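# Shelve the long cardboard box at the aisle's end

## Task

Pick up the long cardboard box from the desk and set it on a shelf in the final shelving section at the far end of the aisle (either side of the aisle is fine). It must rest directly on the shelf board, not on top of a carton, and no part of it may overhang the shelf's front edge. The robot must not fall over or be left tilted, or the task fails.

## Robot and tools

ROBOT. TidyBot++ is a wheeled base (0.54 m long, 0.50 m wide, 0.38 m tall, four powered casters) carrying one seven-joint arm with a two-finger gripper. The shoulder sits 0.12 m ahead of the base centre, 0.68 m above the floor. Arm segments: upper arm 0.42 m, forearm 0.31 m, wrist to hand point 0.31 m. The arm begins folded, with the hand pointing down, the wrist up to 0.08 m past the base front and the elbow up to 1.15 m high. Two cameras: base_camera (fixed, near (0.22, 0, 0.34) in the base frame, looking forward and down, 644x364) and wrist_camera (fisheye, 644x476, looking along the hand).

FRAMES. Base frame: metres, origin on the floor beneath the base centre, x forward, y left, z up. The odometry frame is the base frame as it was at the scene's start. base_odometry counts wheel rotation only, so wheel slip shows up as travel; heading is in rad, left positive, -3.142 to 3.142. base_tilt is in degrees, positive when leaning forward or right.

move runs one action and returns the state. Arguments:
- base: an object with any of translate_m (forward positive, -2 to 2 m), strafe_m (left positive, -2 to 2 m), rotate_rad (counter-clockwise from above positive, -6.3 to 6.3 rad). These are offsets from where the base was in the latest reported state; the base drives straight there. A base move stops after 14 s (time_out).
- joints: absolute targets by name. joint_1_rad (any angle; positive turns the arm clockwise from above, opposite to heading), joint_2_rad (-2.249 to 2.249; 0 is upper arm vertical, positive leans forward), joint_3_rad (any angle), joint_4_rad (-2.579 to 2.579; elbow, negative bends forward when joint_3_rad is 3.14), joint_5_rad (any angle), joint_6_rad (-2.099 to 2.099; wrist), joint_7_rad (any angle; 1.57 with hand down opens fingers left-right), all in radians; gripper_pos from 0 (open) to 1 (closed). Unbounded joints go the short way, so step by less than half a turn.
- target: one list of seven numbers [x, y, z, qw, qx, qy, qz], an absolute hand pose in the base frame (metres plus unit quaternion), in the same form as the hand_pose line. With target, joints may contain only gripper_pos.
- speeds: caps for this action only: translate_m and strafe_m 0.05 to 0.5 m/s (combined drive: give one of them), rotate_rad 0.1 to 1.57 rad/s, gripper_pos 0.234 to 0.993 per s.
- min_time_s: 0.1 to 8 s, lower bound on each arm motion's duration.
- cameras: list of base_camera, wrist_camera or all; [] gives none; omitted gives all only for an empty action.
- blocking: true (default) returns when everything rests; false returns after about 0.5 s while motion continues.
No action exceeds 15 s. An empty move just reports state and images.

Other tools: wait(seconds 0 to 10, cameras) lets time pass, returning early once earlier moves settle; stop(cameras) brakes all running motions; zoom_image(camera, region [x0, y0, x1, y1] in pixels of that camera's newest image, at most 504x504) enlarges a patch; finished_scene(scene) closes the current scene by its number and must be the last call of that reply. Thinking time also advances the scene.

RESULTS. base_status, joint_status and hand_status read moving, done, off_target (resting short of target, maybe still pushing), contact_stop or time_out (uncommanded stops; the part holds where it stopped), not_followed or "joint command not followed" with a cause (self-collision check), "pose unreachable", torque_fault, limit_stop_at_motor_heat. hand_pose is the pad centre; hand_target is where the joint targets would put the hand. motor_effort gives percent of maximum per motor, peak in brackets. Also reported: joint_positions, Motor temperatures, MOTOR HOT, on_its_own, earlier move, ARM HIT. After a refused call or an uncommanded stop, your remaining calls in that reply are skipped.

ARM HINTS. After a target finishes, correct by adding (wanted minus read) position to the last target. To hold still, resend hand_target, never hand_pose. Carried weight makes the arm sag; correct the same way, and never command a loaded joint to its current reading. A hand pointing down reaches at most about 0.94 m high, only near the base. Targets low, close and pointing forward often fail or hit the base. The arm does not avoid furniture and keeps pushing if blocked.

GRIPPER. Pad gap is roughly 85 x (1 - gripper_pos) mm. A spring makes the fingers contact early. off_target on the gripper means it closed on something and now squeezes (about 100 N at slowest speed, up to 140 N at default). The box is empty and easily crushed: close slowly, only just past first contact.

AVOID. Dropping the box, releasing it while it moves, slamming or hard pushes, over-squeezing, twisting or yanking the gripper. Don't drive or turn while the raised arm is caught on something (tip-over risk); don't swing an outstretched arm sideways. Torque sensor limits are 104.5 N m (joints 1 to 4) and 51.3 N m (5 to 7); exceeding one freezes the arm for 10 s. Motors warn at 60 °C and fault at 75 °C, making the arm sink; keep loaded, outstretched holds short.

Each tool is called after "Request:" in YAML: its name, and indented under it one key for each argument.

## Session

Request:
move:

Scene clock: 0.00 s.
Motor temperatures (°C): [36 30 33 29 45 42 49]
base_odometry: x=+0.000 y=+0.000 heading=+0.000
base_tilt: forward=+0.3 right=+0.5
base_status: not commanded
joint_positions: joint_1_rad=+0.037 joint_2_rad=-0.382 joint_3_rad=+3.108 joint_4_rad=-2.514 joint_5_rad=-0.009 joint_6_rad=-0.907 joint_7_rad=+1.615 gripper_pos=+0.002
joint_status: not commanded
motor_effort: joint_1_rad=+0 joint_2_rad=-1 joint_3_rad=+1 joint_4_rad=+13 joint_5_rad=+1 joint_6_rad=+1 joint_7_rad=+0
hand_pose: x=+0.2597 y=+0.0017 z=+0.5950 quat_wxyz=(+0.004, +0.999, +0.017, +0.051) (m; base frame)
hand_target: x=+0.2595 y=+0.0017 z=+0.5948 quat_wxyz=(+0.004, +0.999, +0.017, +0.051) (m; base frame)
hand_status: not commanded
pictures: base_camera, wrist_camera

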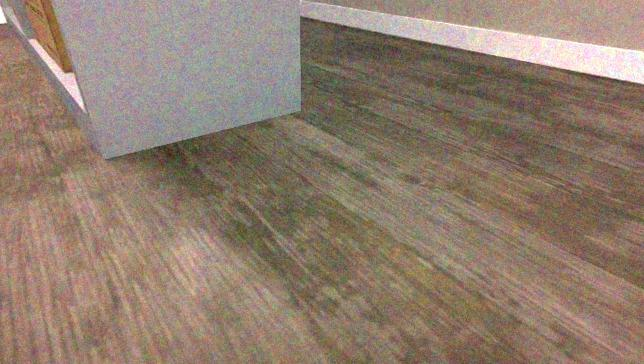

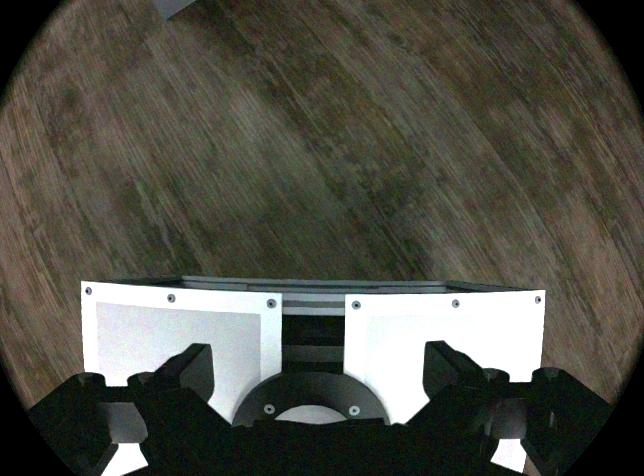

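Request:
move:
  joints: {"joint_6_rad": 0.5}
  cameras: ["all"]

Scene clock: 8.23 s.
move: done
base_odometry: x=+0.000 y=+0.000 heading=+0.000
base_tilt: forward=+0.3 right=+0.5
base_status: not commanded
joint_positions: joint_1_rad=+0.037 joint_2_rad=-0.382 joint_3_rad=+3.108 joint_4_rad=-2.514 joint_5_rad=-0.009 joint_6_rad=+0.441 joint_7_rad=+1.615 gripper_pos=+0.002
joint_status: all done
motor_effort: joint_1_rad=+0(1) joint_2_rad=-5(5) joint_3_rad=+0(1) joint_4_rad=+18(18) joint_5_rad=+1(2) joint_6_rad=+10(11) joint_7_rad=+0(1)
hand_pose: x=+0.5371 y=+0.0001 z=+0.8672 quat_wxyz=(+0.020, +0.748, +0.014, +0.663)
hand_target: x=+0.5386 y=+0.0001 z=+0.8851 quat_wxyz=(+0.020, +0.729, +0.014, +0.684)
hand_status: not commanded
pictures: base_camera, wrist_camera
wrist_camera: T_world_to_cam=[[-0.025, -0.99862, 0.04629, -0.02825], [-0.11812, -0.04303, -0.99207, 0.98075], [0.99268, -0.03027, -0.11689, -0.29744]] pos_world=[0.41041, 0.00499, 0.93951]

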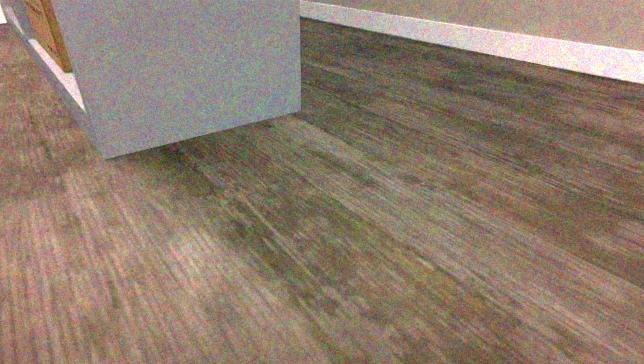

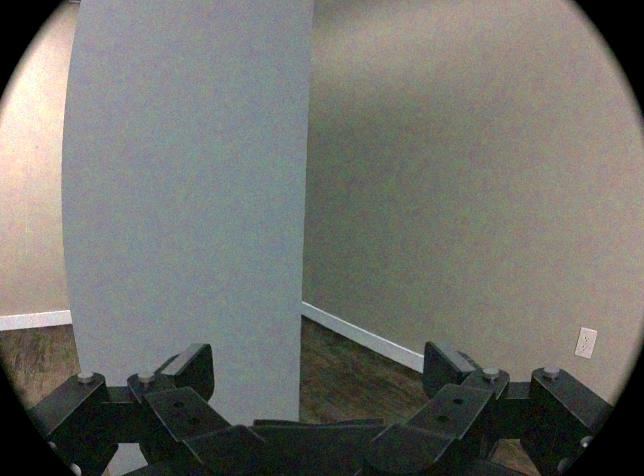

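Request:
move:
  base: {"rotate_rad": 0.6}
  cameras: ["all"]

Request:
move:
  base: {"rotate_rad": 0.7}
  cameras: ["all"]

Scene clock: 15.17 s.
move: done
base_odometry: x=+0.000 y=+0.000 heading=+0.600
base_tilt: forward=+0.3 right=+0.5
base_status: done
joint_positions: joint_1_rad=+0.037 joint_2_rad=-0.382 joint_3_rad=+3.107 joint_4_rad=-2.514 joint_5_rad=-0.009 joint_6_rad=+0.441 joint_7_rad=+1.615 gripper_pos=+0.002
joint_status: not commanded
motor_effort: joint_1_rad=+0(1) joint_2_rad=-5(6) joint_3_rad=+1(2) joint_4_rad=+18(18) joint_5_rad=+1(2) joint_6_rad=+10(11) joint_7_rad=+0(1)
hand_pose: x=+0.5371 y=+0.0005 z=+0.8673 quat_wxyz=(+0.020, +0.748, +0.014, +0.663)
hand_target: x=+0.5386 y=+0.0001 z=+0.8851 quat_wxyz=(+0.020, +0.729, +0.014, +0.684)
hand_status: not commanded
pictures: base_camera, wrist_camera
wrist_camera: T_world_to_cam=[[-0.02416, -0.99862, 0.04668, -0.02866], [-0.1178, -0.04352, -0.99208, 0.98065], [0.99274, -0.02946, -0.11658, -0.29774]] pos_world=[0.41041, 0.00529, 0.93951]

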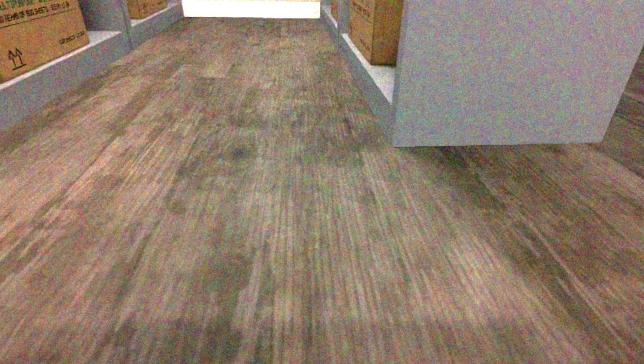

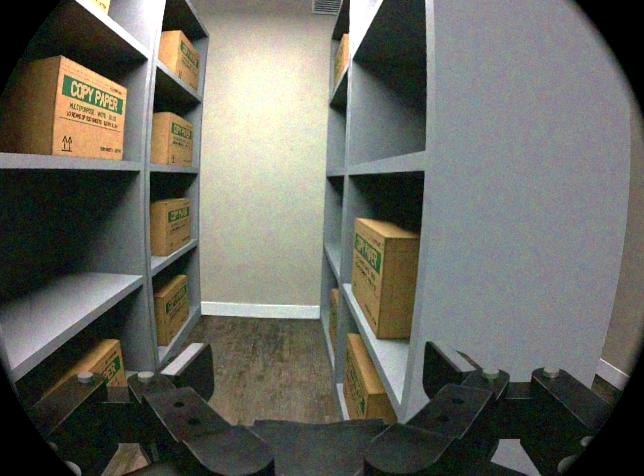

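Scene clock: 16.80 s.
move: done
base_odometry: x=+0.000 y=+0.000 heading=+1.299
base_tilt: forward=+0.3 right=+0.5
base_status: done
joint_positions: joint_1_rad=+0.037 joint_2_rad=-0.382 joint_3_rad=+3.107 joint_4_rad=-2.514 joint_5_rad=-0.009 joint_6_rad=+0.442 joint_7_rad=+1.615 gripper_pos=+0.002
joint_status: not commanded
motor_effort: joint_1_rad=+0(2) joint_2_rad=-5(5) joint_3_rad=+0(2) joint_4_rad=+18(18) joint_5_rad=+1(2) joint_6_rad=+10(11) joint_7_rad=-1(1)
hand_pose: x=+0.5371 y=+0.0005 z=+0.8673 quat_wxyz=(+0.020, +0.748, +0.014, +0.663)
hand_target: x=+0.5386 y=+0.0001 z=+0.8851 quat_wxyz=(+0.020, +0.729, +0.014, +0.684)
hand_status: not commanded
pictures: base_camera, wrist_camera
wrist_camera: T_world_to_cam=[[-0.02406, -0.99862, 0.04666, -0.02858], [-0.11768, -0.04352, -0.9921, 0.98062], [0.99276, -0.02936, -0.11647, -0.29785]] pos_world=[0.41041, 0.00539, 0.93951]

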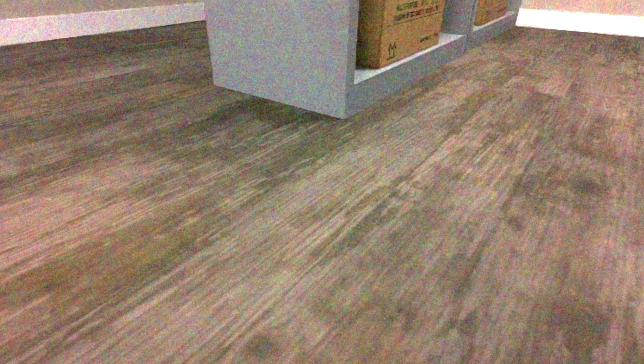

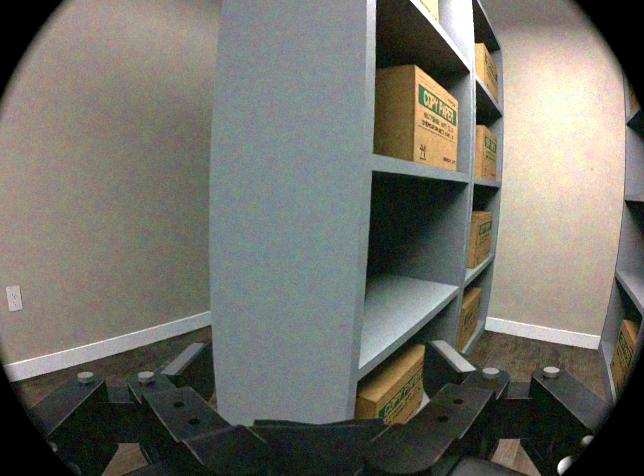

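Request:
move:
  base: {"rotate_rad": 0.8}
  cameras: ["all"]

Request:
move:
  base: {"rotate_rad": 0.8}
  cameras: ["all"]

Request:
move:
  base: {"rotate_rad": 0.8}
  cameras: ["all"]

Scene clock: 22.30 s.
move: done
base_odometry: x=+0.000 y=+0.000 heading=+2.099
base_tilt: forward=+0.3 right=+0.5
base_status: done
joint_positions: joint_1_rad=+0.037 joint_2_rad=-0.382 joint_3_rad=+3.107 joint_4_rad=-2.514 joint_5_rad=-0.009 joint_6_rad=+0.442 joint_7_rad=+1.615 gripper_pos=+0.002
joint_status: not commanded
motor_effort: joint_1_rad=-1(2) joint_2_rad=-4(5) joint_3_rad=+1(1) joint_4_rad=+18(18) joint_5_rad=+0(2) joint_6_rad=+10(11) joint_7_rad=+0(1)
hand_pose: x=+0.5371 y=+0.0005 z=+0.8673 quat_wxyz=(+0.020, +0.748, +0.014, +0.663)
hand_target: x=+0.5386 y=+0.0001 z=+0.8851 quat_wxyz=(+0.020, +0.729, +0.014, +0.684)
hand_status: not commanded
pictures: base_camera, wrist_camera
wrist_camera: T_world_to_cam=[[-0.02407, -0.99862, 0.04666, -0.02858], [-0.11758, -0.04352, -0.99211, 0.98059], [0.99277, -0.02936, -0.11638, -0.29795]] pos_world=[0.41041, 0.00539, 0.93951]

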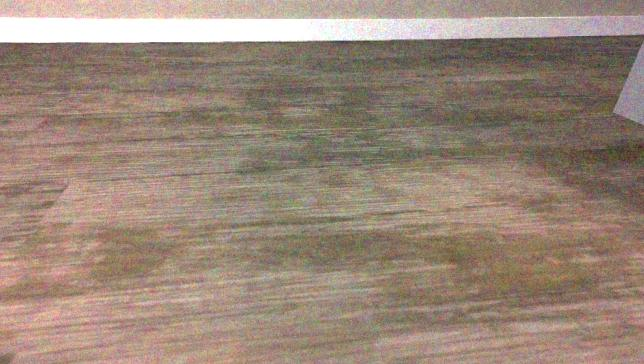

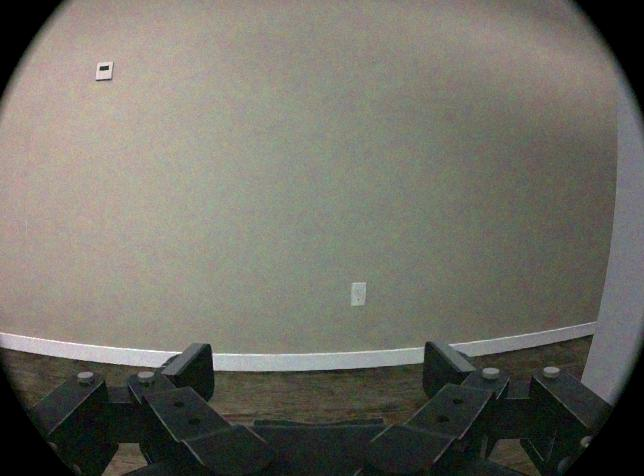

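Scene clock: 24.03 s.
move: done
base_odometry: x=+0.000 y=+0.000 heading=+2.898
base_tilt: forward=+0.3 right=+0.5
base_status: done
joint_positions: joint_1_rad=+0.037 joint_2_rad=-0.382 joint_3_rad=+3.107 joint_4_rad=-2.514 joint_5_rad=-0.009 joint_6_rad=+0.442 joint_7_rad=+1.615 gripper_pos=+0.002
joint_status: not commanded
motor_effort: joint_1_rad=-1(2) joint_2_rad=-5(5) joint_3_rad=+0(2) joint_4_rad=+18(18) joint_5_rad=+0(1) joint_6_rad=+10(10) joint_7_rad=+0(1)
hand_pose: x=+0.5371 y=+0.0005 z=+0.8673 quat_wxyz=(+0.020, +0.748, +0.014, +0.663)
hand_target: x=+0.5386 y=+0.0001 z=+0.8851 quat_wxyz=(+0.020, +0.729, +0.014, +0.684)
hand_status: not commanded
pictures: base_camera, wrist_camera
wrist_camera: T_world_to_cam=[[-0.02407, -0.99862, 0.04666, -0.02858], [-0.11749, -0.04352, -0.99212, 0.98066], [0.99278, -0.02936, -0.11628, -0.29803]] pos_world=[0.41041, 0.00539, 0.93961]

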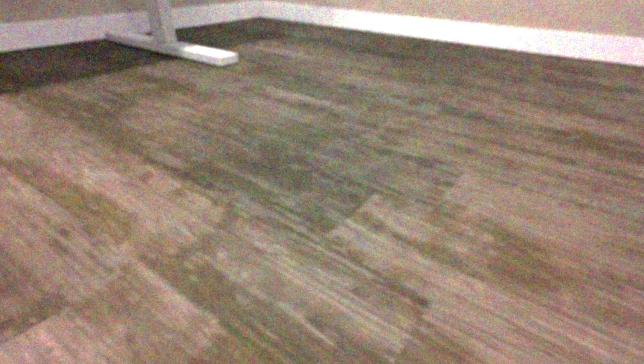

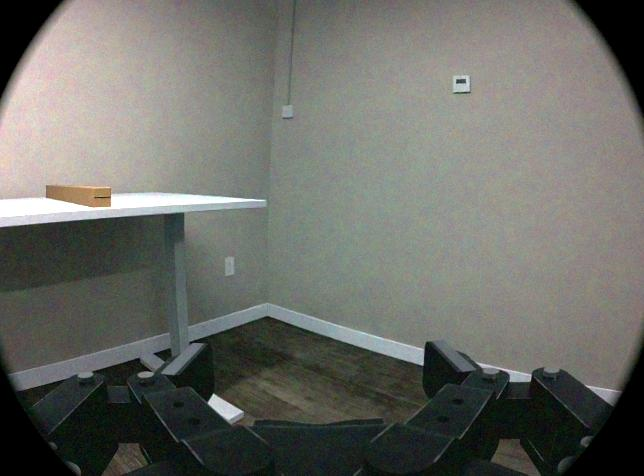

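Scene clock: 25.77 s.
move: done
base_odometry: x=+0.000 y=+0.000 heading=-2.585
base_tilt: forward=+0.3 right=+0.5
base_status: done
joint_positions: joint_1_rad=+0.037 joint_2_rad=-0.382 joint_3_rad=+3.107 joint_4_rad=-2.514 joint_5_rad=-0.009 joint_6_rad=+0.442 joint_7_rad=+1.615 gripper_pos=+0.002
joint_status: not commanded
motor_effort: joint_1_rad=+0(2) joint_2_rad=-4(5) joint_3_rad=+1(2) joint_4_rad=+18(18) joint_5_rad=+1(2) joint_6_rad=+10(11) joint_7_rad=+0(1)
hand_pose: x=+0.5371 y=+0.0005 z=+0.8674 quat_wxyz=(+0.020, +0.748, +0.014, +0.663)
hand_target: x=+0.5386 y=+0.0001 z=+0.8851 quat_wxyz=(+0.020, +0.729, +0.014, +0.684)
hand_status: not commanded
pictures: base_camera, wrist_camera
wrist_camera: T_world_to_cam=[[-0.02417, -0.99862, 0.04667, -0.02855], [-0.11739, -0.04352, -0.99213, 0.98063], [0.99279, -0.02946, -0.11618, -0.29813]] pos_world=[0.41041, 0.00539, 0.93961]

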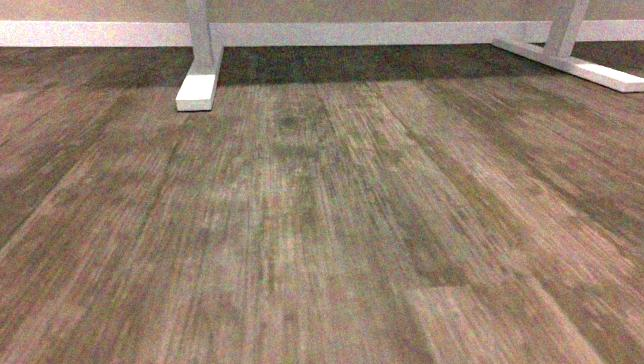

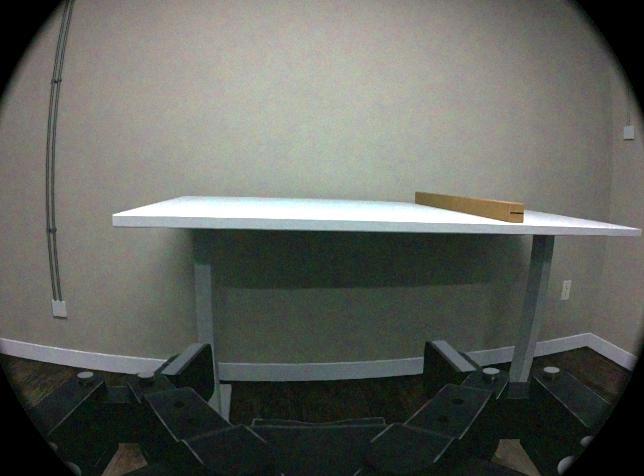

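Request:
zoom_image:
  camera: "wrist_camera"
  region: [380, 150, 644, 260]

Scaled by 1.909.

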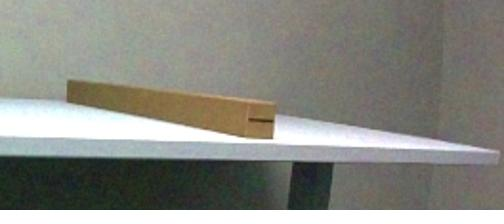

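Request:
move:
  joints: {"joint_4_rad": -1.8, "joint_6_rad": -0.6}
  cameras: ["all"]

Scene clock: 82.00 s.
move: done
base_odometry: x=+0.000 y=+0.000 heading=-2.585
base_tilt: forward=+0.3 right=+0.5
base_status: not commanded
joint_positions: joint_1_rad=+0.037 joint_2_rad=-0.382 joint_3_rad=+3.107 joint_4_rad=-1.842 joint_5_rad=-0.009 joint_6_rad=-0.556 joint_7_rad=+1.615 gripper_pos=+0.002
joint_status: all done
motor_effort: joint_1_rad=-1(1) joint_2_rad=-6(7) joint_3_rad=+1(1) joint_4_rad=+20(21) joint_5_rad=+0(2) joint_6_rad=+9(11) joint_7_rad=+0(1)
hand_pose: x=+0.5553 y=+0.0045 z=+0.9725 quat_wxyz=(+0.014, +0.846, +0.018, +0.533)
hand_target: x=+0.5533 y=+0.0043 z=+0.9851 quat_wxyz=(+0.014, +0.846, +0.018, +0.532)
hand_status: not commanded
pictures: base_camera, wrist_camera
wrist_camera: T_world_to_cam=[[-0.00422, -0.99885, 0.04778, -0.04127], [-0.42869, -0.04137, -0.90251, 1.17298], [0.90344, -0.02429, -0.42802, 0.04899]] pos_world=[0.45841, 0.00849, 1.08156]

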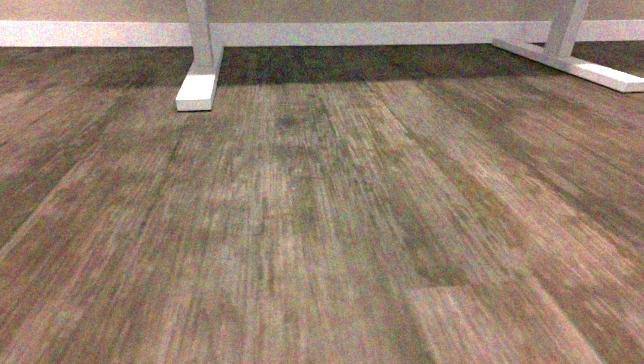

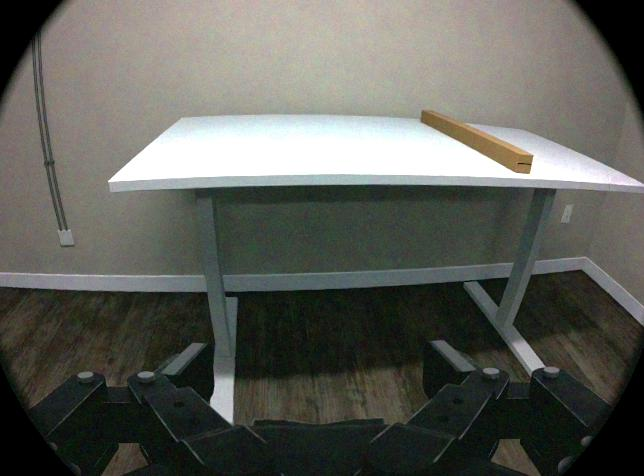

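Request:
zoom_image:
  camera: "wrist_camera"
  region: [400, 90, 600, 200]

Scaled by 2.520.

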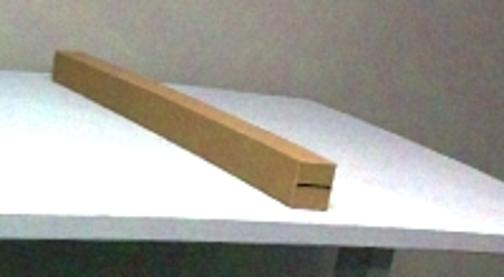

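Request:
move:
  base: {"rotate_rad": -3.03}
  joints: {"joint_4_rad": -1.8, "joint_6_rad": -0.35}
  cameras: ["all"]

Scene clock: 173.00 s.
move: done
base_odometry: x=+0.000 y=+0.000 heading=+0.668
base_tilt: forward=+0.3 right=+0.5
base_status: done
joint_positions: joint_1_rad=+0.037 joint_2_rad=-0.382 joint_3_rad=+3.108 joint_4_rad=-1.828 joint_5_rad=-0.009 joint_6_rad=-0.370 joint_7_rad=+1.615 gripper_pos=+0.002
joint_status: all done
motor_effort: joint_1_rad=-1(2) joint_2_rad=-7(8) joint_3_rad=+0(3) joint_4_rad=+20(23) joint_5_rad=+1(2) joint_6_rad=+10(12) joint_7_rad=-1(1)
hand_pose: x=+0.5760 y=+0.0040 z=+1.0356 quat_wxyz=(+0.016, +0.788, +0.016, +0.615)
hand_target: x=+0.5779 y=+0.0044 z=+1.0587 quat_wxyz=(+0.017, +0.773, +0.016, +0.634)
hand_status: not commanded
pictures: base_camera, wrist_camera
wrist_camera: T_world_to_cam=[[-0.01405, -0.99882, 0.0464, -0.03758], [-0.24041, -0.04167, -0.96978, 1.19984], [0.97057, -0.02479, -0.23954, -0.17649]] pos_world=[0.45922, 0.00809, 1.12304]

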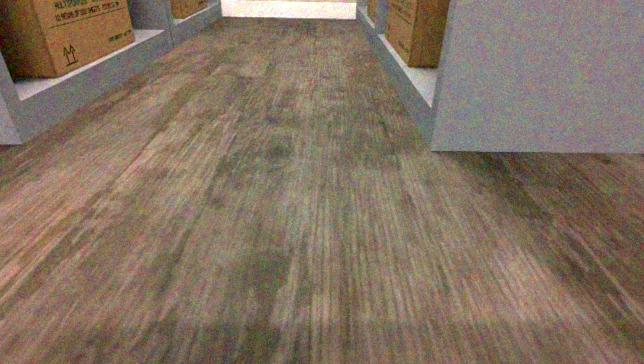

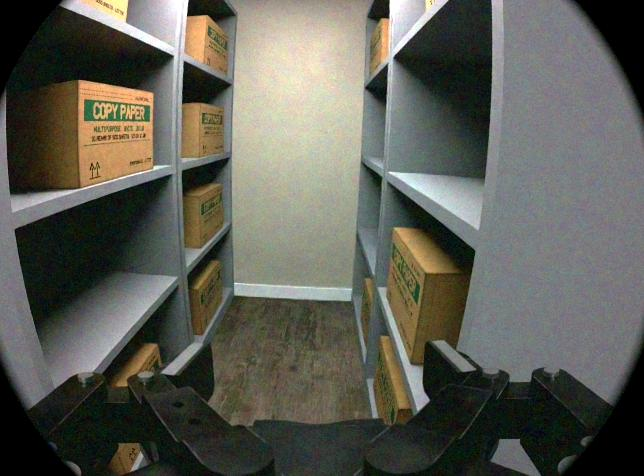

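Request:
move:
  base: {"strafe_m": 0.175}

Request:
move:
  base: {"translate_m": 1.0}
  cameras: ["all"]

Request:
move:
  joints: {"joint_1_rad": 0.6}
  cameras: ["all"]

Scene clock: 182.17 s.
move: done
base_odometry: x=-0.108 y=+0.137 heading=+0.668
base_tilt: forward=+0.3 right=+0.5
base_status: done
joint_positions: joint_1_rad=+0.037 joint_2_rad=-0.382 joint_3_rad=+3.103 joint_4_rad=-1.828 joint_5_rad=-0.009 joint_6_rad=-0.370 joint_7_rad=+1.615 gripper_pos=+0.002
joint_status: not commanded
motor_effort: joint_1_rad=-1(2) joint_2_rad=-7(7) joint_3_rad=+1(4) joint_4_rad=+20(20) joint_5_rad=+0(2) joint_6_rad=+10(10) joint_7_rad=+0(1)
hand_pose: x=+0.5759 y=+0.0071 z=+1.0355 quat_wxyz=(+0.015, +0.788, +0.019, +0.615)
hand_target: x=+0.5779 y=+0.0044 z=+1.0587 quat_wxyz=(+0.017, +0.773, +0.016, +0.634)
hand_status: not commanded
pictures: none

Scene clock: 185.13 s.
move: done
base_odometry: x=+0.677 y=+0.757 heading=+0.668
base_tilt: forward=+0.3 right=+0.5
base_status: done
joint_positions: joint_1_rad=+0.037 joint_2_rad=-0.377 joint_3_rad=+3.103 joint_4_rad=-1.828 joint_5_rad=-0.009 joint_6_rad=-0.370 joint_7_rad=+1.615 gripper_pos=+0.002
joint_status: not commanded
motor_effort: joint_1_rad=+0(1) joint_2_rad=-7(10) joint_3_rad=+1(1) joint_4_rad=+20(21) joint_5_rad=+0(2) joint_6_rad=+10(11) joint_7_rad=-1(1)
hand_pose: x=+0.5775 y=+0.0070 z=+1.0334 quat_wxyz=(+0.015, +0.790, +0.019, +0.613)
hand_target: x=+0.5779 y=+0.0044 z=+1.0587 quat_wxyz=(+0.017, +0.773, +0.016, +0.634)
hand_status: not commanded
pictures: base_camera, wrist_camera
wrist_camera: T_world_to_cam=[[-0.0087, -0.99879, 0.04831, -0.0395], [-0.24482, -0.04472, -0.96854, 1.19955], [0.96953, -0.02025, -0.24413, -0.17316]] pos_world=[0.46122, 0.01069, 1.12144]

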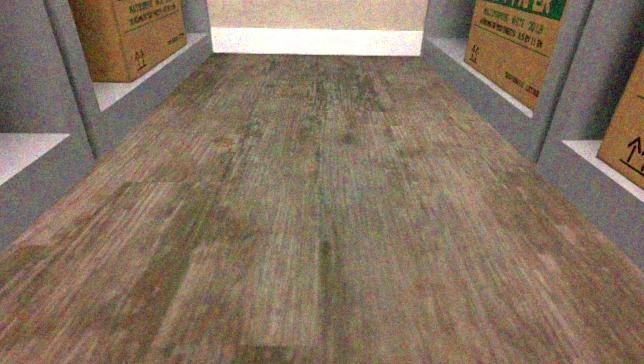

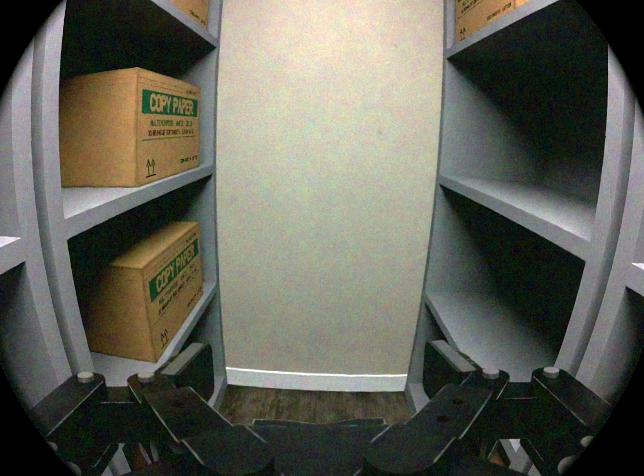

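Scene clock: 186.93 s.
move: done
base_odometry: x=+0.677 y=+0.757 heading=+0.668
base_tilt: forward=+0.3 right=+0.5
base_status: not commanded
joint_positions: joint_1_rad=+0.586 joint_2_rad=-0.377 joint_3_rad=+3.104 joint_4_rad=-1.828 joint_5_rad=-0.009 joint_6_rad=-0.370 joint_7_rad=+1.615 gripper_pos=+0.002
joint_status: all done
motor_effort: joint_1_rad=-1(2) joint_2_rad=-7(7) joint_3_rad=+0(1) joint_4_rad=+20(20) joint_5_rad=+1(2) joint_6_rad=+10(11) joint_7_rad=-1(1)
hand_pose: x=+0.5136 y=-0.2336 z=+1.0334 quat_wxyz=(+0.181, +0.765, -0.196, +0.586)
hand_target: x=+0.5094 y=-0.2414 z=+1.0587 quat_wxyz=(+0.192, +0.747, -0.199, +0.604)
hand_status: not commanded
pictures: base_camera, wrist_camera
wrist_camera: T_world_to_cam=[[-0.52921, -0.84713, 0.04798, 0.02273], [-0.23195, 0.09005, -0.96855, 1.19803], [0.81617, -0.5237, -0.24414, -0.15493]] pos_world=[0.41636, -0.16976, 1.12144]

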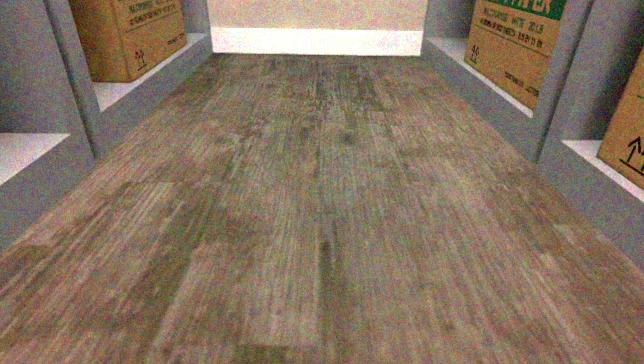

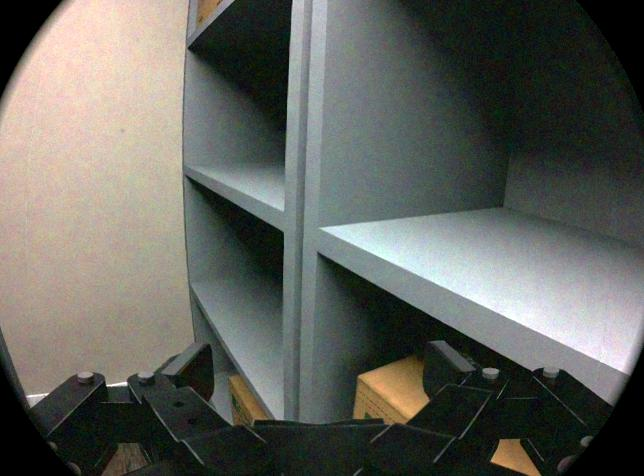

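Request:
move:
  joints: {"joint_1_rad": 0.0}

Request:
move:
  base: {"translate_m": -1.356}

Request:
move:
  base: {"strafe_m": 0.42}

Request:
move:
  base: {"rotate_rad": -3.18}
  joints: {"joint_4_rad": -1.5, "joint_6_rad": -0.9}
  cameras: ["all"]

Scene clock: 221.37 s.
move: done
base_odometry: x=+0.677 y=+0.757 heading=+0.668
base_tilt: forward=+0.3 right=+0.5
base_status: not commanded
joint_positions: joint_1_rad=+0.014 joint_2_rad=-0.377 joint_3_rad=+3.104 joint_4_rad=-1.828 joint_5_rad=-0.009 joint_6_rad=-0.370 joint_7_rad=+1.615 gripper_pos=+0.002
joint_status: all done
motor_effort: joint_1_rad=+0(2) joint_2_rad=-7(7) joint_3_rad=+1(2) joint_4_rad=+20(20) joint_5_rad=+1(2) joint_6_rad=+10(10) joint_7_rad=+0(1)
hand_pose: x=+0.5773 y=+0.0168 z=+1.0334 quat_wxyz=(+0.009, +0.789, +0.027, +0.613)
hand_target: x=+0.5775 y=+0.0212 z=+1.0587 quat_wxyz=(+0.005, +0.773, +0.031, +0.634)
hand_status: not commanded
pictures: none

Scene clock: 225.03 s.
move: done
base_odometry: x=-0.388 y=-0.083 heading=+0.668
base_tilt: forward=+0.3 right=+0.5
base_status: done
joint_positions: joint_1_rad=+0.012 joint_2_rad=-0.383 joint_3_rad=+3.104 joint_4_rad=-1.828 joint_5_rad=-0.009 joint_6_rad=-0.370 joint_7_rad=+1.615 gripper_pos=+0.002
joint_status: not commanded
motor_effort: joint_1_rad=-1(2) joint_2_rad=-7(10) joint_3_rad=+1(3) joint_4_rad=+20(21) joint_5_rad=+1(2) joint_6_rad=+10(11) joint_7_rad=+0(1)
hand_pose: x=+0.5749 y=+0.0178 z=+1.0364 quat_wxyz=(+0.008, +0.787, +0.028, +0.616)
hand_target: x=+0.5775 y=+0.0212 z=+1.0587 quat_wxyz=(+0.005, +0.773, +0.031, +0.634)
hand_status: not commanded
pictures: none

Scene clock: 227.07 s.
move: done
base_odometry: x=-0.648 y=+0.247 heading=+0.668
base_tilt: forward=+0.3 right=+0.5
base_status: done
joint_positions: joint_1_rad=+0.008 joint_2_rad=-0.383 joint_3_rad=+3.102 joint_4_rad=-1.828 joint_5_rad=-0.009 joint_6_rad=-0.370 joint_7_rad=+1.615 gripper_pos=+0.002
joint_status: not commanded
motor_effort: joint_1_rad=+0(2) joint_2_rad=-7(9) joint_3_rad=+1(4) joint_4_rad=+20(21) joint_5_rad=+1(2) joint_6_rad=+10(11) joint_7_rad=+0(1)
hand_pose: x=+0.5749 y=+0.0205 z=+1.0363 quat_wxyz=(+0.007, +0.787, +0.031, +0.616)
hand_target: x=+0.5775 y=+0.0212 z=+1.0587 quat_wxyz=(+0.005, +0.773, +0.031, +0.634)
hand_status: not commanded
pictures: none

Scene clock: 230.40 s.
move: done
base_odometry: x=-0.648 y=+0.247 heading=-2.511
base_tilt: forward=+0.3 right=+0.5
base_status: done
joint_positions: joint_1_rad=+0.007 joint_2_rad=-0.383 joint_3_rad=+3.104 joint_4_rad=-1.542 joint_5_rad=-0.009 joint_6_rad=-0.858 joint_7_rad=+1.615 gripper_pos=+0.002
joint_status: all done
motor_effort: joint_1_rad=-1(2) joint_2_rad=-5(8) joint_3_rad=+1(3) joint_4_rad=+19(21) joint_5_rad=+1(2) joint_6_rad=+9(11) joint_7_rad=-1(1)
hand_pose: x=+0.5298 y=+0.0201 z=+1.0634 quat_wxyz=(+0.006, +0.845, +0.033, +0.533)
hand_target: x=+0.5249 y=+0.0210 z=+1.0748 quat_wxyz=(+0.004, +0.846, +0.034, +0.533)
hand_status: not commanded
pictures: base_camera, wrist_camera
wrist_camera: T_world_to_cam=[[0.03073, -0.99829, 0.04965, -0.05055], [-0.42734, -0.05802, -0.90223, 1.24389], [0.90357, 0.00651, -0.42839, 0.11105]] pos_world=[0.43277, 0.02099, 1.17236]

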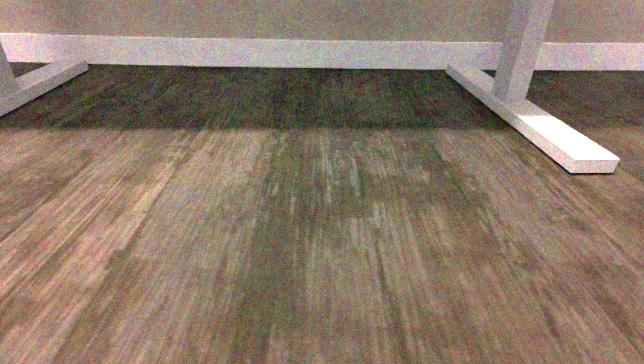

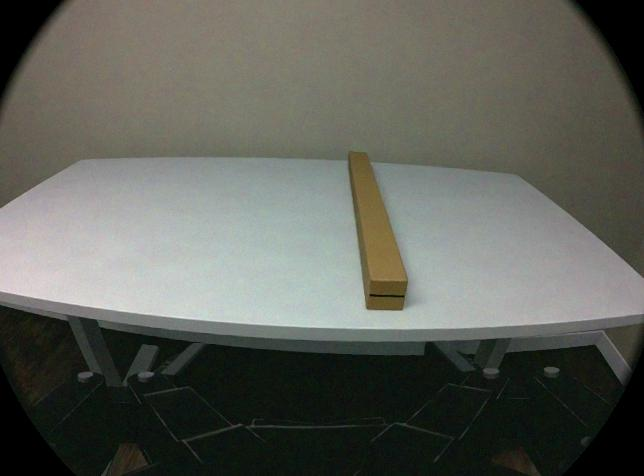

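Request:
zoom_image:
  camera: "wrist_camera"
  region: [330, 140, 430, 350]

Scaled by 2.400.

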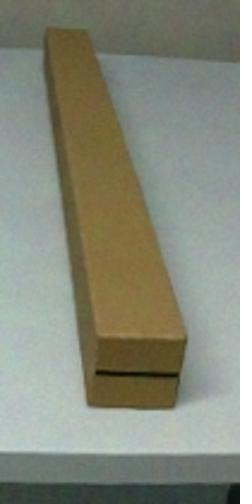

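Request:
move:
  base: {"translate_m": 0.38, "strafe_m": -0.07}
  speeds: {"translate_m": 0.25}
  cameras: ["all"]

Scene clock: 263.90 s.
move: done
base_odometry: x=-0.997 y=+0.079 heading=-2.512
base_tilt: forward=+0.3 right=+0.5
base_status: done
joint_positions: joint_1_rad=+0.007 joint_2_rad=-0.379 joint_3_rad=+3.104 joint_4_rad=-1.540 joint_5_rad=-0.009 joint_6_rad=-0.860 joint_7_rad=+1.615 gripper_pos=+0.002
joint_status: not commanded
motor_effort: joint_1_rad=+0(1) joint_2_rad=-5(8) joint_3_rad=+1(2) joint_4_rad=+19(19) joint_5_rad=+1(2) joint_6_rad=+9(10) joint_7_rad=+0(1)
hand_pose: x=+0.5313 y=+0.0201 z=+1.0620 quat_wxyz=(+0.006, +0.847, +0.033, +0.531)
hand_target: x=+0.5249 y=+0.0210 z=+1.0748 quat_wxyz=(+0.004, +0.846, +0.034, +0.533)
hand_status: not commanded
pictures: base_camera, wrist_camera
wrist_camera: T_world_to_cam=[[0.03095, -0.99829, 0.04951, -0.0505], [-0.43145, -0.05802, -0.90027, 1.24343], [0.9016, 0.00651, -0.43251, 0.11453]] pos_world=[0.43478, 0.02099, 1.17146]

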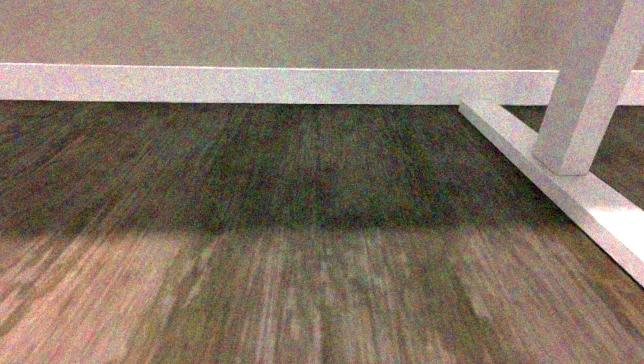

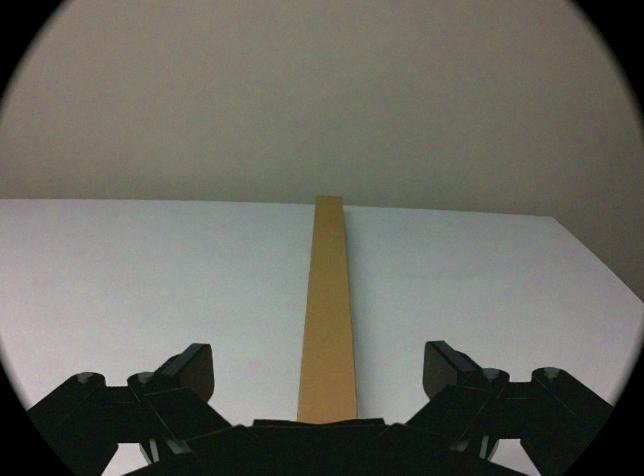

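Request:
move:
  target: [0.67, 0.008, 1.03, 0, 0.9397, 0, 0.342]
  min_time_s: 3
  cameras: ["wrist_camera"]

Scene clock: 279.70 s.
move: done
base_odometry: x=-0.997 y=+0.079 heading=-2.512
base_tilt: forward=+0.3 right=+0.5
base_status: not commanded
joint_positions: joint_1_rad=-0.026 joint_2_rad=+0.204 joint_3_rad=+3.165 joint_4_rad=-0.801 joint_5_rad=-0.009 joint_6_rad=-1.423 joint_7_rad=+1.615 gripper_pos=+0.002
joint_status: not commanded
motor_effort: joint_1_rad=+0(1) joint_2_rad=-21(23) joint_3_rad=+0(1) joint_4_rad=+16(19) joint_5_rad=+1(2) joint_6_rad=+7(10) joint_7_rad=+0(1)
hand_pose: x=+0.6736 y=+0.0076 z=+1.0268 quat_wxyz=(+0.005, +0.937, +0.024, +0.349)
hand_target: x=+0.6700 y=+0.0080 z=+1.0300 quat_wxyz=(+0.000, +0.940, +0.000, +0.342)
hand_status: done (0.005 m and 2.9 deg from the pose sent, 0.143 m and 24.5 deg at the start)
wrist_camera: T_world_to_cam=[[0.0254, -0.99897, 0.03758, -0.04968], [-0.75362, -0.04383, -0.65585, 1.23838], [0.65682, -0.01166, -0.75396, 0.4661]] pos_world=[0.62838, 0.01008, 1.16548]

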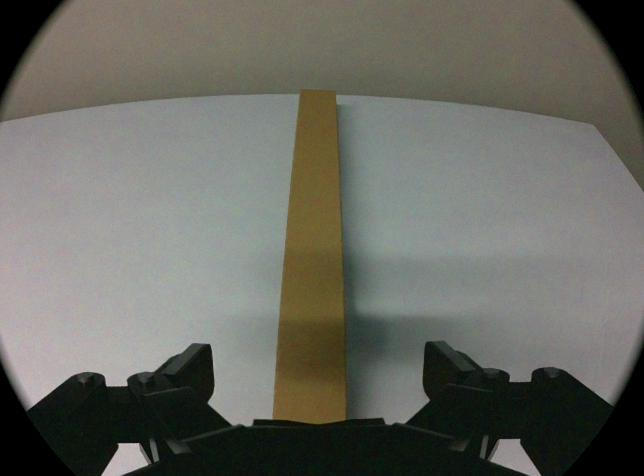

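Request:
move:
  target: [0.67, 0.005, 0.96, 0, 0.9397, 0, 0.342]
  min_time_s: 2
  cameras: ["wrist_camera"]

Scene clock: 285.97 s.
move: done
base_odometry: x=-0.997 y=+0.079 heading=-2.512
base_tilt: forward=+0.3 right=+0.5
base_status: not commanded
joint_positions: joint_1_rad=-0.026 joint_2_rad=+0.154 joint_3_rad=+3.165 joint_4_rad=-1.093 joint_5_rad=-0.009 joint_6_rad=-1.249 joint_7_rad=+1.615 gripper_pos=+0.002
joint_status: not commanded
motor_effort: joint_1_rad=+0(1) joint_2_rad=-21(22) joint_3_rad=+0(0) joint_4_rad=+18(18) joint_5_rad=+1(2) joint_6_rad=+6(8) joint_7_rad=+0(1)
hand_pose: x=+0.6692 y=+0.0066 z=+0.9491 quat_wxyz=(+0.004, +0.948, +0.023, +0.317)
hand_target: x=+0.6700 y=+0.0050 z=+0.9600 quat_wxyz=(+0.000, +0.940, +0.000, +0.342)
hand_status: done (0.011 m and 4.0 deg from the pose sent, 0.067 m and 2.9 deg at the start)
wrist_camera: T_world_to_cam=[[0.02577, -0.99908, 0.03424, -0.04469], [-0.79592, -0.04123, -0.604, 1.16315], [0.60486, -0.01169, -0.79625, 0.48538]] pos_world=[0.63334, 0.00898, 1.09056]

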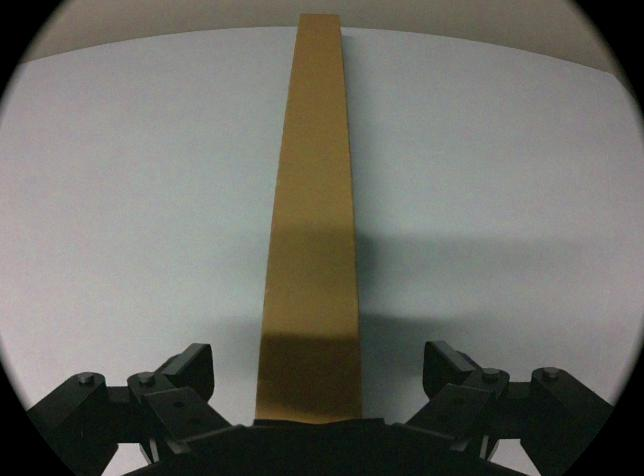

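Request:
move:
  target: [0.67, 0.003, 0.94, 0, 0.9397, 0, 0.342]
  min_time_s: 2
  cameras: ["wrist_camera"]

Scene clock: 293.93 s.
move: done
base_odometry: x=-0.997 y=+0.079 heading=-2.512
base_tilt: forward=+0.3 right=+0.5
base_status: not commanded
joint_positions: joint_1_rad=-0.026 joint_2_rad=+0.140 joint_3_rad=+3.165 joint_4_rad=-1.173 joint_5_rad=-0.009 joint_6_rad=-1.179 joint_7_rad=+1.615 gripper_pos=+0.002
joint_status: not commanded
motor_effort: joint_1_rad=-1(1) joint_2_rad=-20(21) joint_3_rad=+0(0) joint_4_rad=+18(18) joint_5_rad=+1(2) joint_6_rad=+6(7) joint_7_rad=-1(1)
hand_pose: x=+0.6700 y=+0.0064 z=+0.9305 quat_wxyz=(+0.003, +0.948, +0.022, +0.319)
hand_target: x=+0.6700 y=+0.0030 z=+0.9400 quat_wxyz=(+0.000, +0.940, +0.000, +0.342)
hand_status: done (0.010 m and 3.8 deg from the pose sent, 0.010 m and 4.0 deg at the start)
wrist_camera: T_world_to_cam=[[0.02508, -0.99911, 0.03376, -0.04341], [-0.79418, -0.04043, -0.60634, 1.15356], [0.60717, -0.0116, -0.79449, 0.46689]] pos_world=[0.63374, 0.00868, 1.07186]

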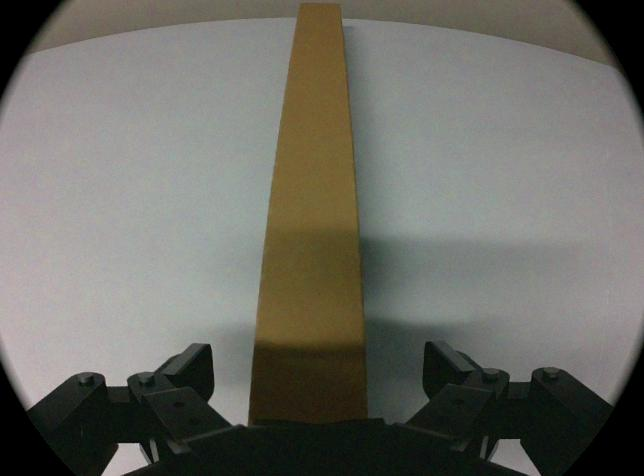

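Request:
move:
  target: [0.67, 0.001, 0.915, 0, 0.9397, 0, 0.342]
  min_time_s: 2
  cameras: ["wrist_camera"]

Scene clock: 301.20 s.
move: done
base_odometry: x=-0.997 y=+0.079 heading=-2.512
base_tilt: forward=+0.3 right=+0.5
base_status: not commanded
joint_positions: joint_1_rad=-0.026 joint_2_rad=+0.127 joint_3_rad=+3.165 joint_4_rad=-1.270 joint_5_rad=-0.009 joint_6_rad=-1.096 joint_7_rad=+1.615 gripper_pos=+0.002
joint_status: not commanded
motor_effort: joint_1_rad=+0(1) joint_2_rad=-20(21) joint_3_rad=+0(0) joint_4_rad=+18(18) joint_5_rad=+0(2) joint_6_rad=+6(7) joint_7_rad=-1(2)
hand_pose: x=+0.6701 y=+0.0061 z=+0.9058 quat_wxyz=(+0.003, +0.948, +0.022, +0.319)
hand_target: x=+0.6700 y=+0.0010 z=+0.9150 quat_wxyz=(+0.000, +0.940, +0.000, +0.342)
hand_status: done (0.011 m and 3.8 deg from the pose sent, 0.016 m and 3.8 deg at the start)
wrist_camera: T_world_to_cam=[[0.0243, -0.99915, 0.0333, -0.0419], [-0.79416, -0.03953, -0.60642, 1.13866], [0.60722, -0.01171, -0.79445, 0.44705]] pos_world=[0.63384, 0.00838, 1.04706]

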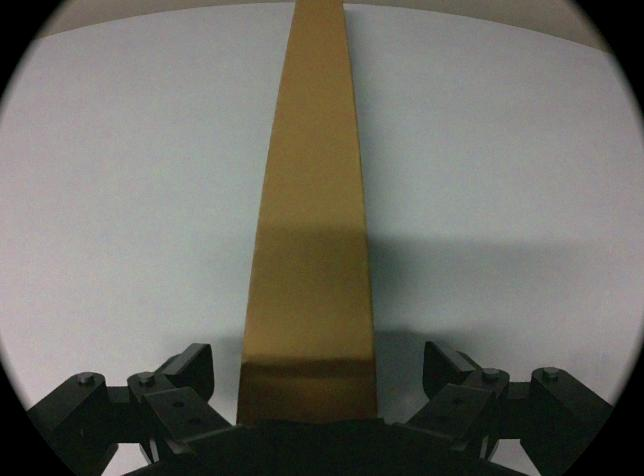

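Request:
move:
  target: [0.67, 0.0, 0.90, 0, 0.9397, 0, 0.342]
  min_time_s: 2
  cameras: ["wrist_camera"]

Scene clock: 310.43 s.
move: done
base_odometry: x=-0.997 y=+0.079 heading=-2.512
base_tilt: forward=+0.3 right=+0.5
base_status: not commanded
joint_positions: joint_1_rad=-0.026 joint_2_rad=+0.121 joint_3_rad=+3.165 joint_4_rad=-1.323 joint_5_rad=-0.009 joint_6_rad=-1.047 joint_7_rad=+1.615 gripper_pos=+0.002
joint_status: not commanded
motor_effort: joint_1_rad=-1(1) joint_2_rad=-20(21) joint_3_rad=+0(0) joint_4_rad=+18(19) joint_5_rad=+1(2) joint_6_rad=+7(7) joint_7_rad=+0(1)
hand_pose: x=+0.6704 y=+0.0060 z=+0.8911 quat_wxyz=(+0.003, +0.947, +0.022, +0.319)
hand_target: x=+0.6700 y=+0.0000 z=+0.9000 quat_wxyz=(+0.000, +0.940, +0.000, +0.342)
hand_status: done (0.011 m and 3.7 deg from the pose sent, 0.008 m and 3.8 deg at the start)
wrist_camera: T_world_to_cam=[[0.02376, -0.99917, 0.03318, -0.04115], [-0.79379, -0.03903, -0.60693, 1.13019], [0.60772, -0.01192, -0.79406, 0.43453]] pos_world=[0.63404, 0.00818, 1.03236]

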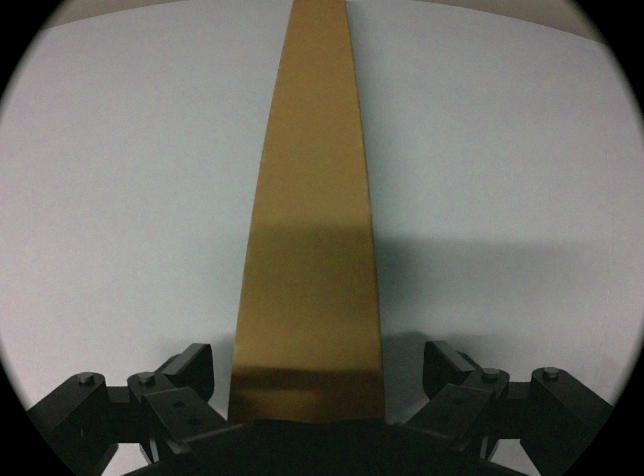

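Request:
move:
  joints: {"gripper_pos": 0.34}
  speeds: {"gripper_pos": 0.234}
  cameras: ["wrist_camera"]

Scene clock: 320.53 s.
move: done
base_odometry: x=-0.997 y=+0.079 heading=-2.512
base_tilt: forward=+0.3 right=+0.5
base_status: not commanded
joint_positions: joint_1_rad=-0.026 joint_2_rad=+0.121 joint_3_rad=+3.165 joint_4_rad=-1.323 joint_5_rad=-0.009 joint_6_rad=-1.047 joint_7_rad=+1.615 gripper_pos=+0.339
joint_status: all done
motor_effort: joint_1_rad=+0(1) joint_2_rad=-20(21) joint_3_rad=+0(1) joint_4_rad=+18(19) joint_5_rad=+1(2) joint_6_rad=+7(7) joint_7_rad=+0(1)
hand_pose: x=+0.6703 y=+0.0060 z=+0.8916 quat_wxyz=(+0.003, +0.947, +0.022, +0.320)
hand_target: x=+0.6700 y=+0.0000 z=+0.9000 quat_wxyz=(+0.000, +0.940, +0.000, +0.342)
hand_status: not commanded
wrist_camera: T_world_to_cam=[[0.02373, -0.99917, 0.0332, -0.04116], [-0.79319, -0.03903, -0.60773, 1.13069], [0.60852, -0.01192, -0.79345, 0.43398]] pos_world=[0.63374, 0.00818, 1.03286]

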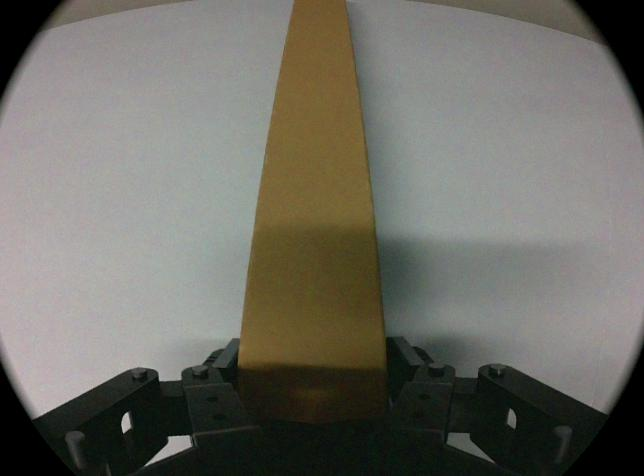

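Request:
move:
  joints: {"gripper_pos": 0.36}
  speeds: {"gripper_pos": 0.234}
  cameras: ["wrist_camera"]

Request:
zoom_image:
  camera: "wrist_camera"
  region: [200, 300, 430, 440]

Scene clock: 325.20 s.
move: done
base_odometry: x=-0.997 y=+0.079 heading=-2.512
base_tilt: forward=+0.3 right=+0.5
base_status: not commanded
joint_positions: joint_1_rad=-0.026 joint_2_rad=+0.120 joint_3_rad=+3.165 joint_4_rad=-1.323 joint_5_rad=-0.009 joint_6_rad=-1.047 joint_7_rad=+1.615 gripper_pos=+0.359
joint_status: all done
motor_effort: joint_1_rad=+0(1) joint_2_rad=-20(21) joint_3_rad=+0(1) joint_4_rad=+18(19) joint_5_rad=+1(2) joint_6_rad=+7(7) joint_7_rad=+0(1)
hand_pose: x=+0.6702 y=+0.0060 z=+0.8916 quat_wxyz=(+0.003, +0.947, +0.022, +0.320)
hand_target: x=+0.6700 y=+0.0000 z=+0.9000 quat_wxyz=(+0.000, +0.940, +0.000, +0.342)
hand_status: not commanded
wrist_camera: T_world_to_cam=[[0.02372, -0.99917, 0.03321, -0.04116], [-0.7931, -0.03903, -0.60784, 1.13081], [0.60863, -0.01192, -0.79337, 0.4339]] pos_world=[0.63374, 0.00818, 1.03296]

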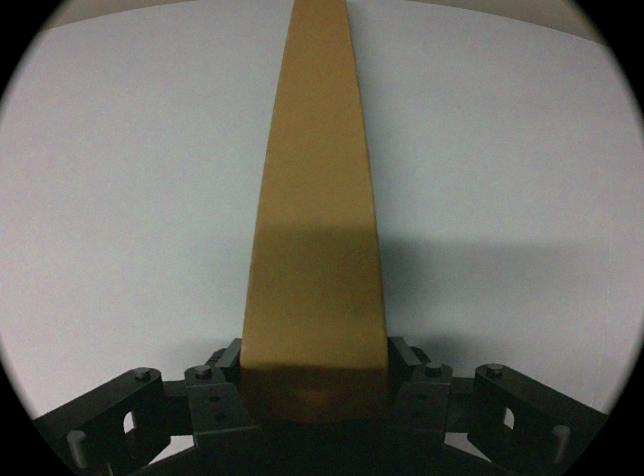

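Scaled by 2.191.

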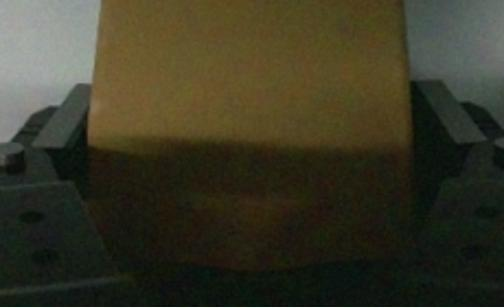

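Request:
move:
  joints: {"gripper_pos": 0.375}
  speeds: {"gripper_pos": 0.234}
  cameras: ["wrist_camera"]

Request:
zoom_image:
  camera: "wrist_camera"
  region: [200, 300, 430, 440]

Scene clock: 329.17 s.
move: done
base_odometry: x=-0.997 y=+0.079 heading=-2.512
base_tilt: forward=+0.4 right=+0.5
base_status: not commanded
joint_positions: joint_1_rad=-0.026 joint_2_rad=+0.120 joint_3_rad=+3.165 joint_4_rad=-1.323 joint_5_rad=-0.009 joint_6_rad=-1.047 joint_7_rad=+1.615 gripper_pos=+0.375
joint_status: all done
motor_effort: joint_1_rad=+0(1) joint_2_rad=-20(20) joint_3_rad=+0(0) joint_4_rad=+18(18) joint_5_rad=+1(2) joint_6_rad=+6(7) joint_7_rad=+0(1)
hand_pose: x=+0.6702 y=+0.0060 z=+0.8917 quat_wxyz=(+0.003, +0.947, +0.022, +0.320)
hand_target: x=+0.6700 y=+0.0000 z=+0.9000 quat_wxyz=(+0.000, +0.940, +0.000, +0.342)
hand_status: not commanded
wrist_camera: T_world_to_cam=[[0.02378, -0.99917, 0.03313, -0.04112], [-0.79297, -0.03903, -0.60801, 1.13083], [0.6088, -0.01182, -0.79323, 0.43372]] pos_world=[0.63364, 0.00818, 1.03296]

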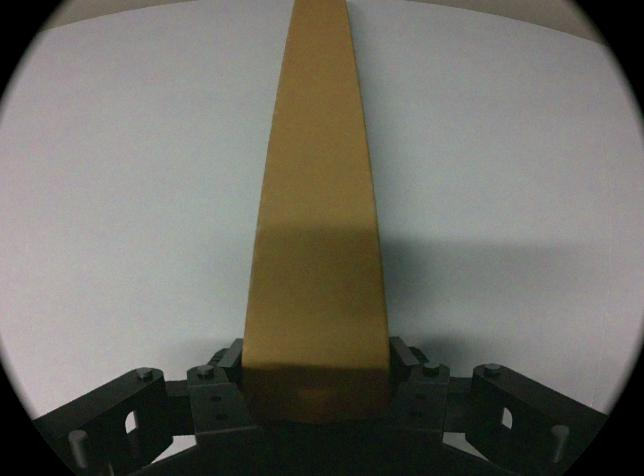

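Scaled by 2.191.

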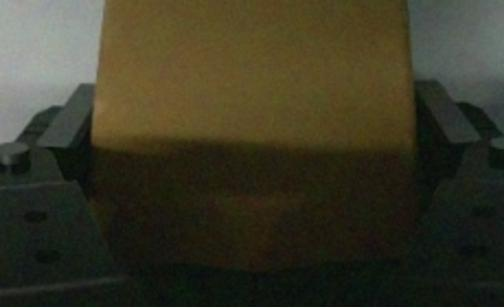

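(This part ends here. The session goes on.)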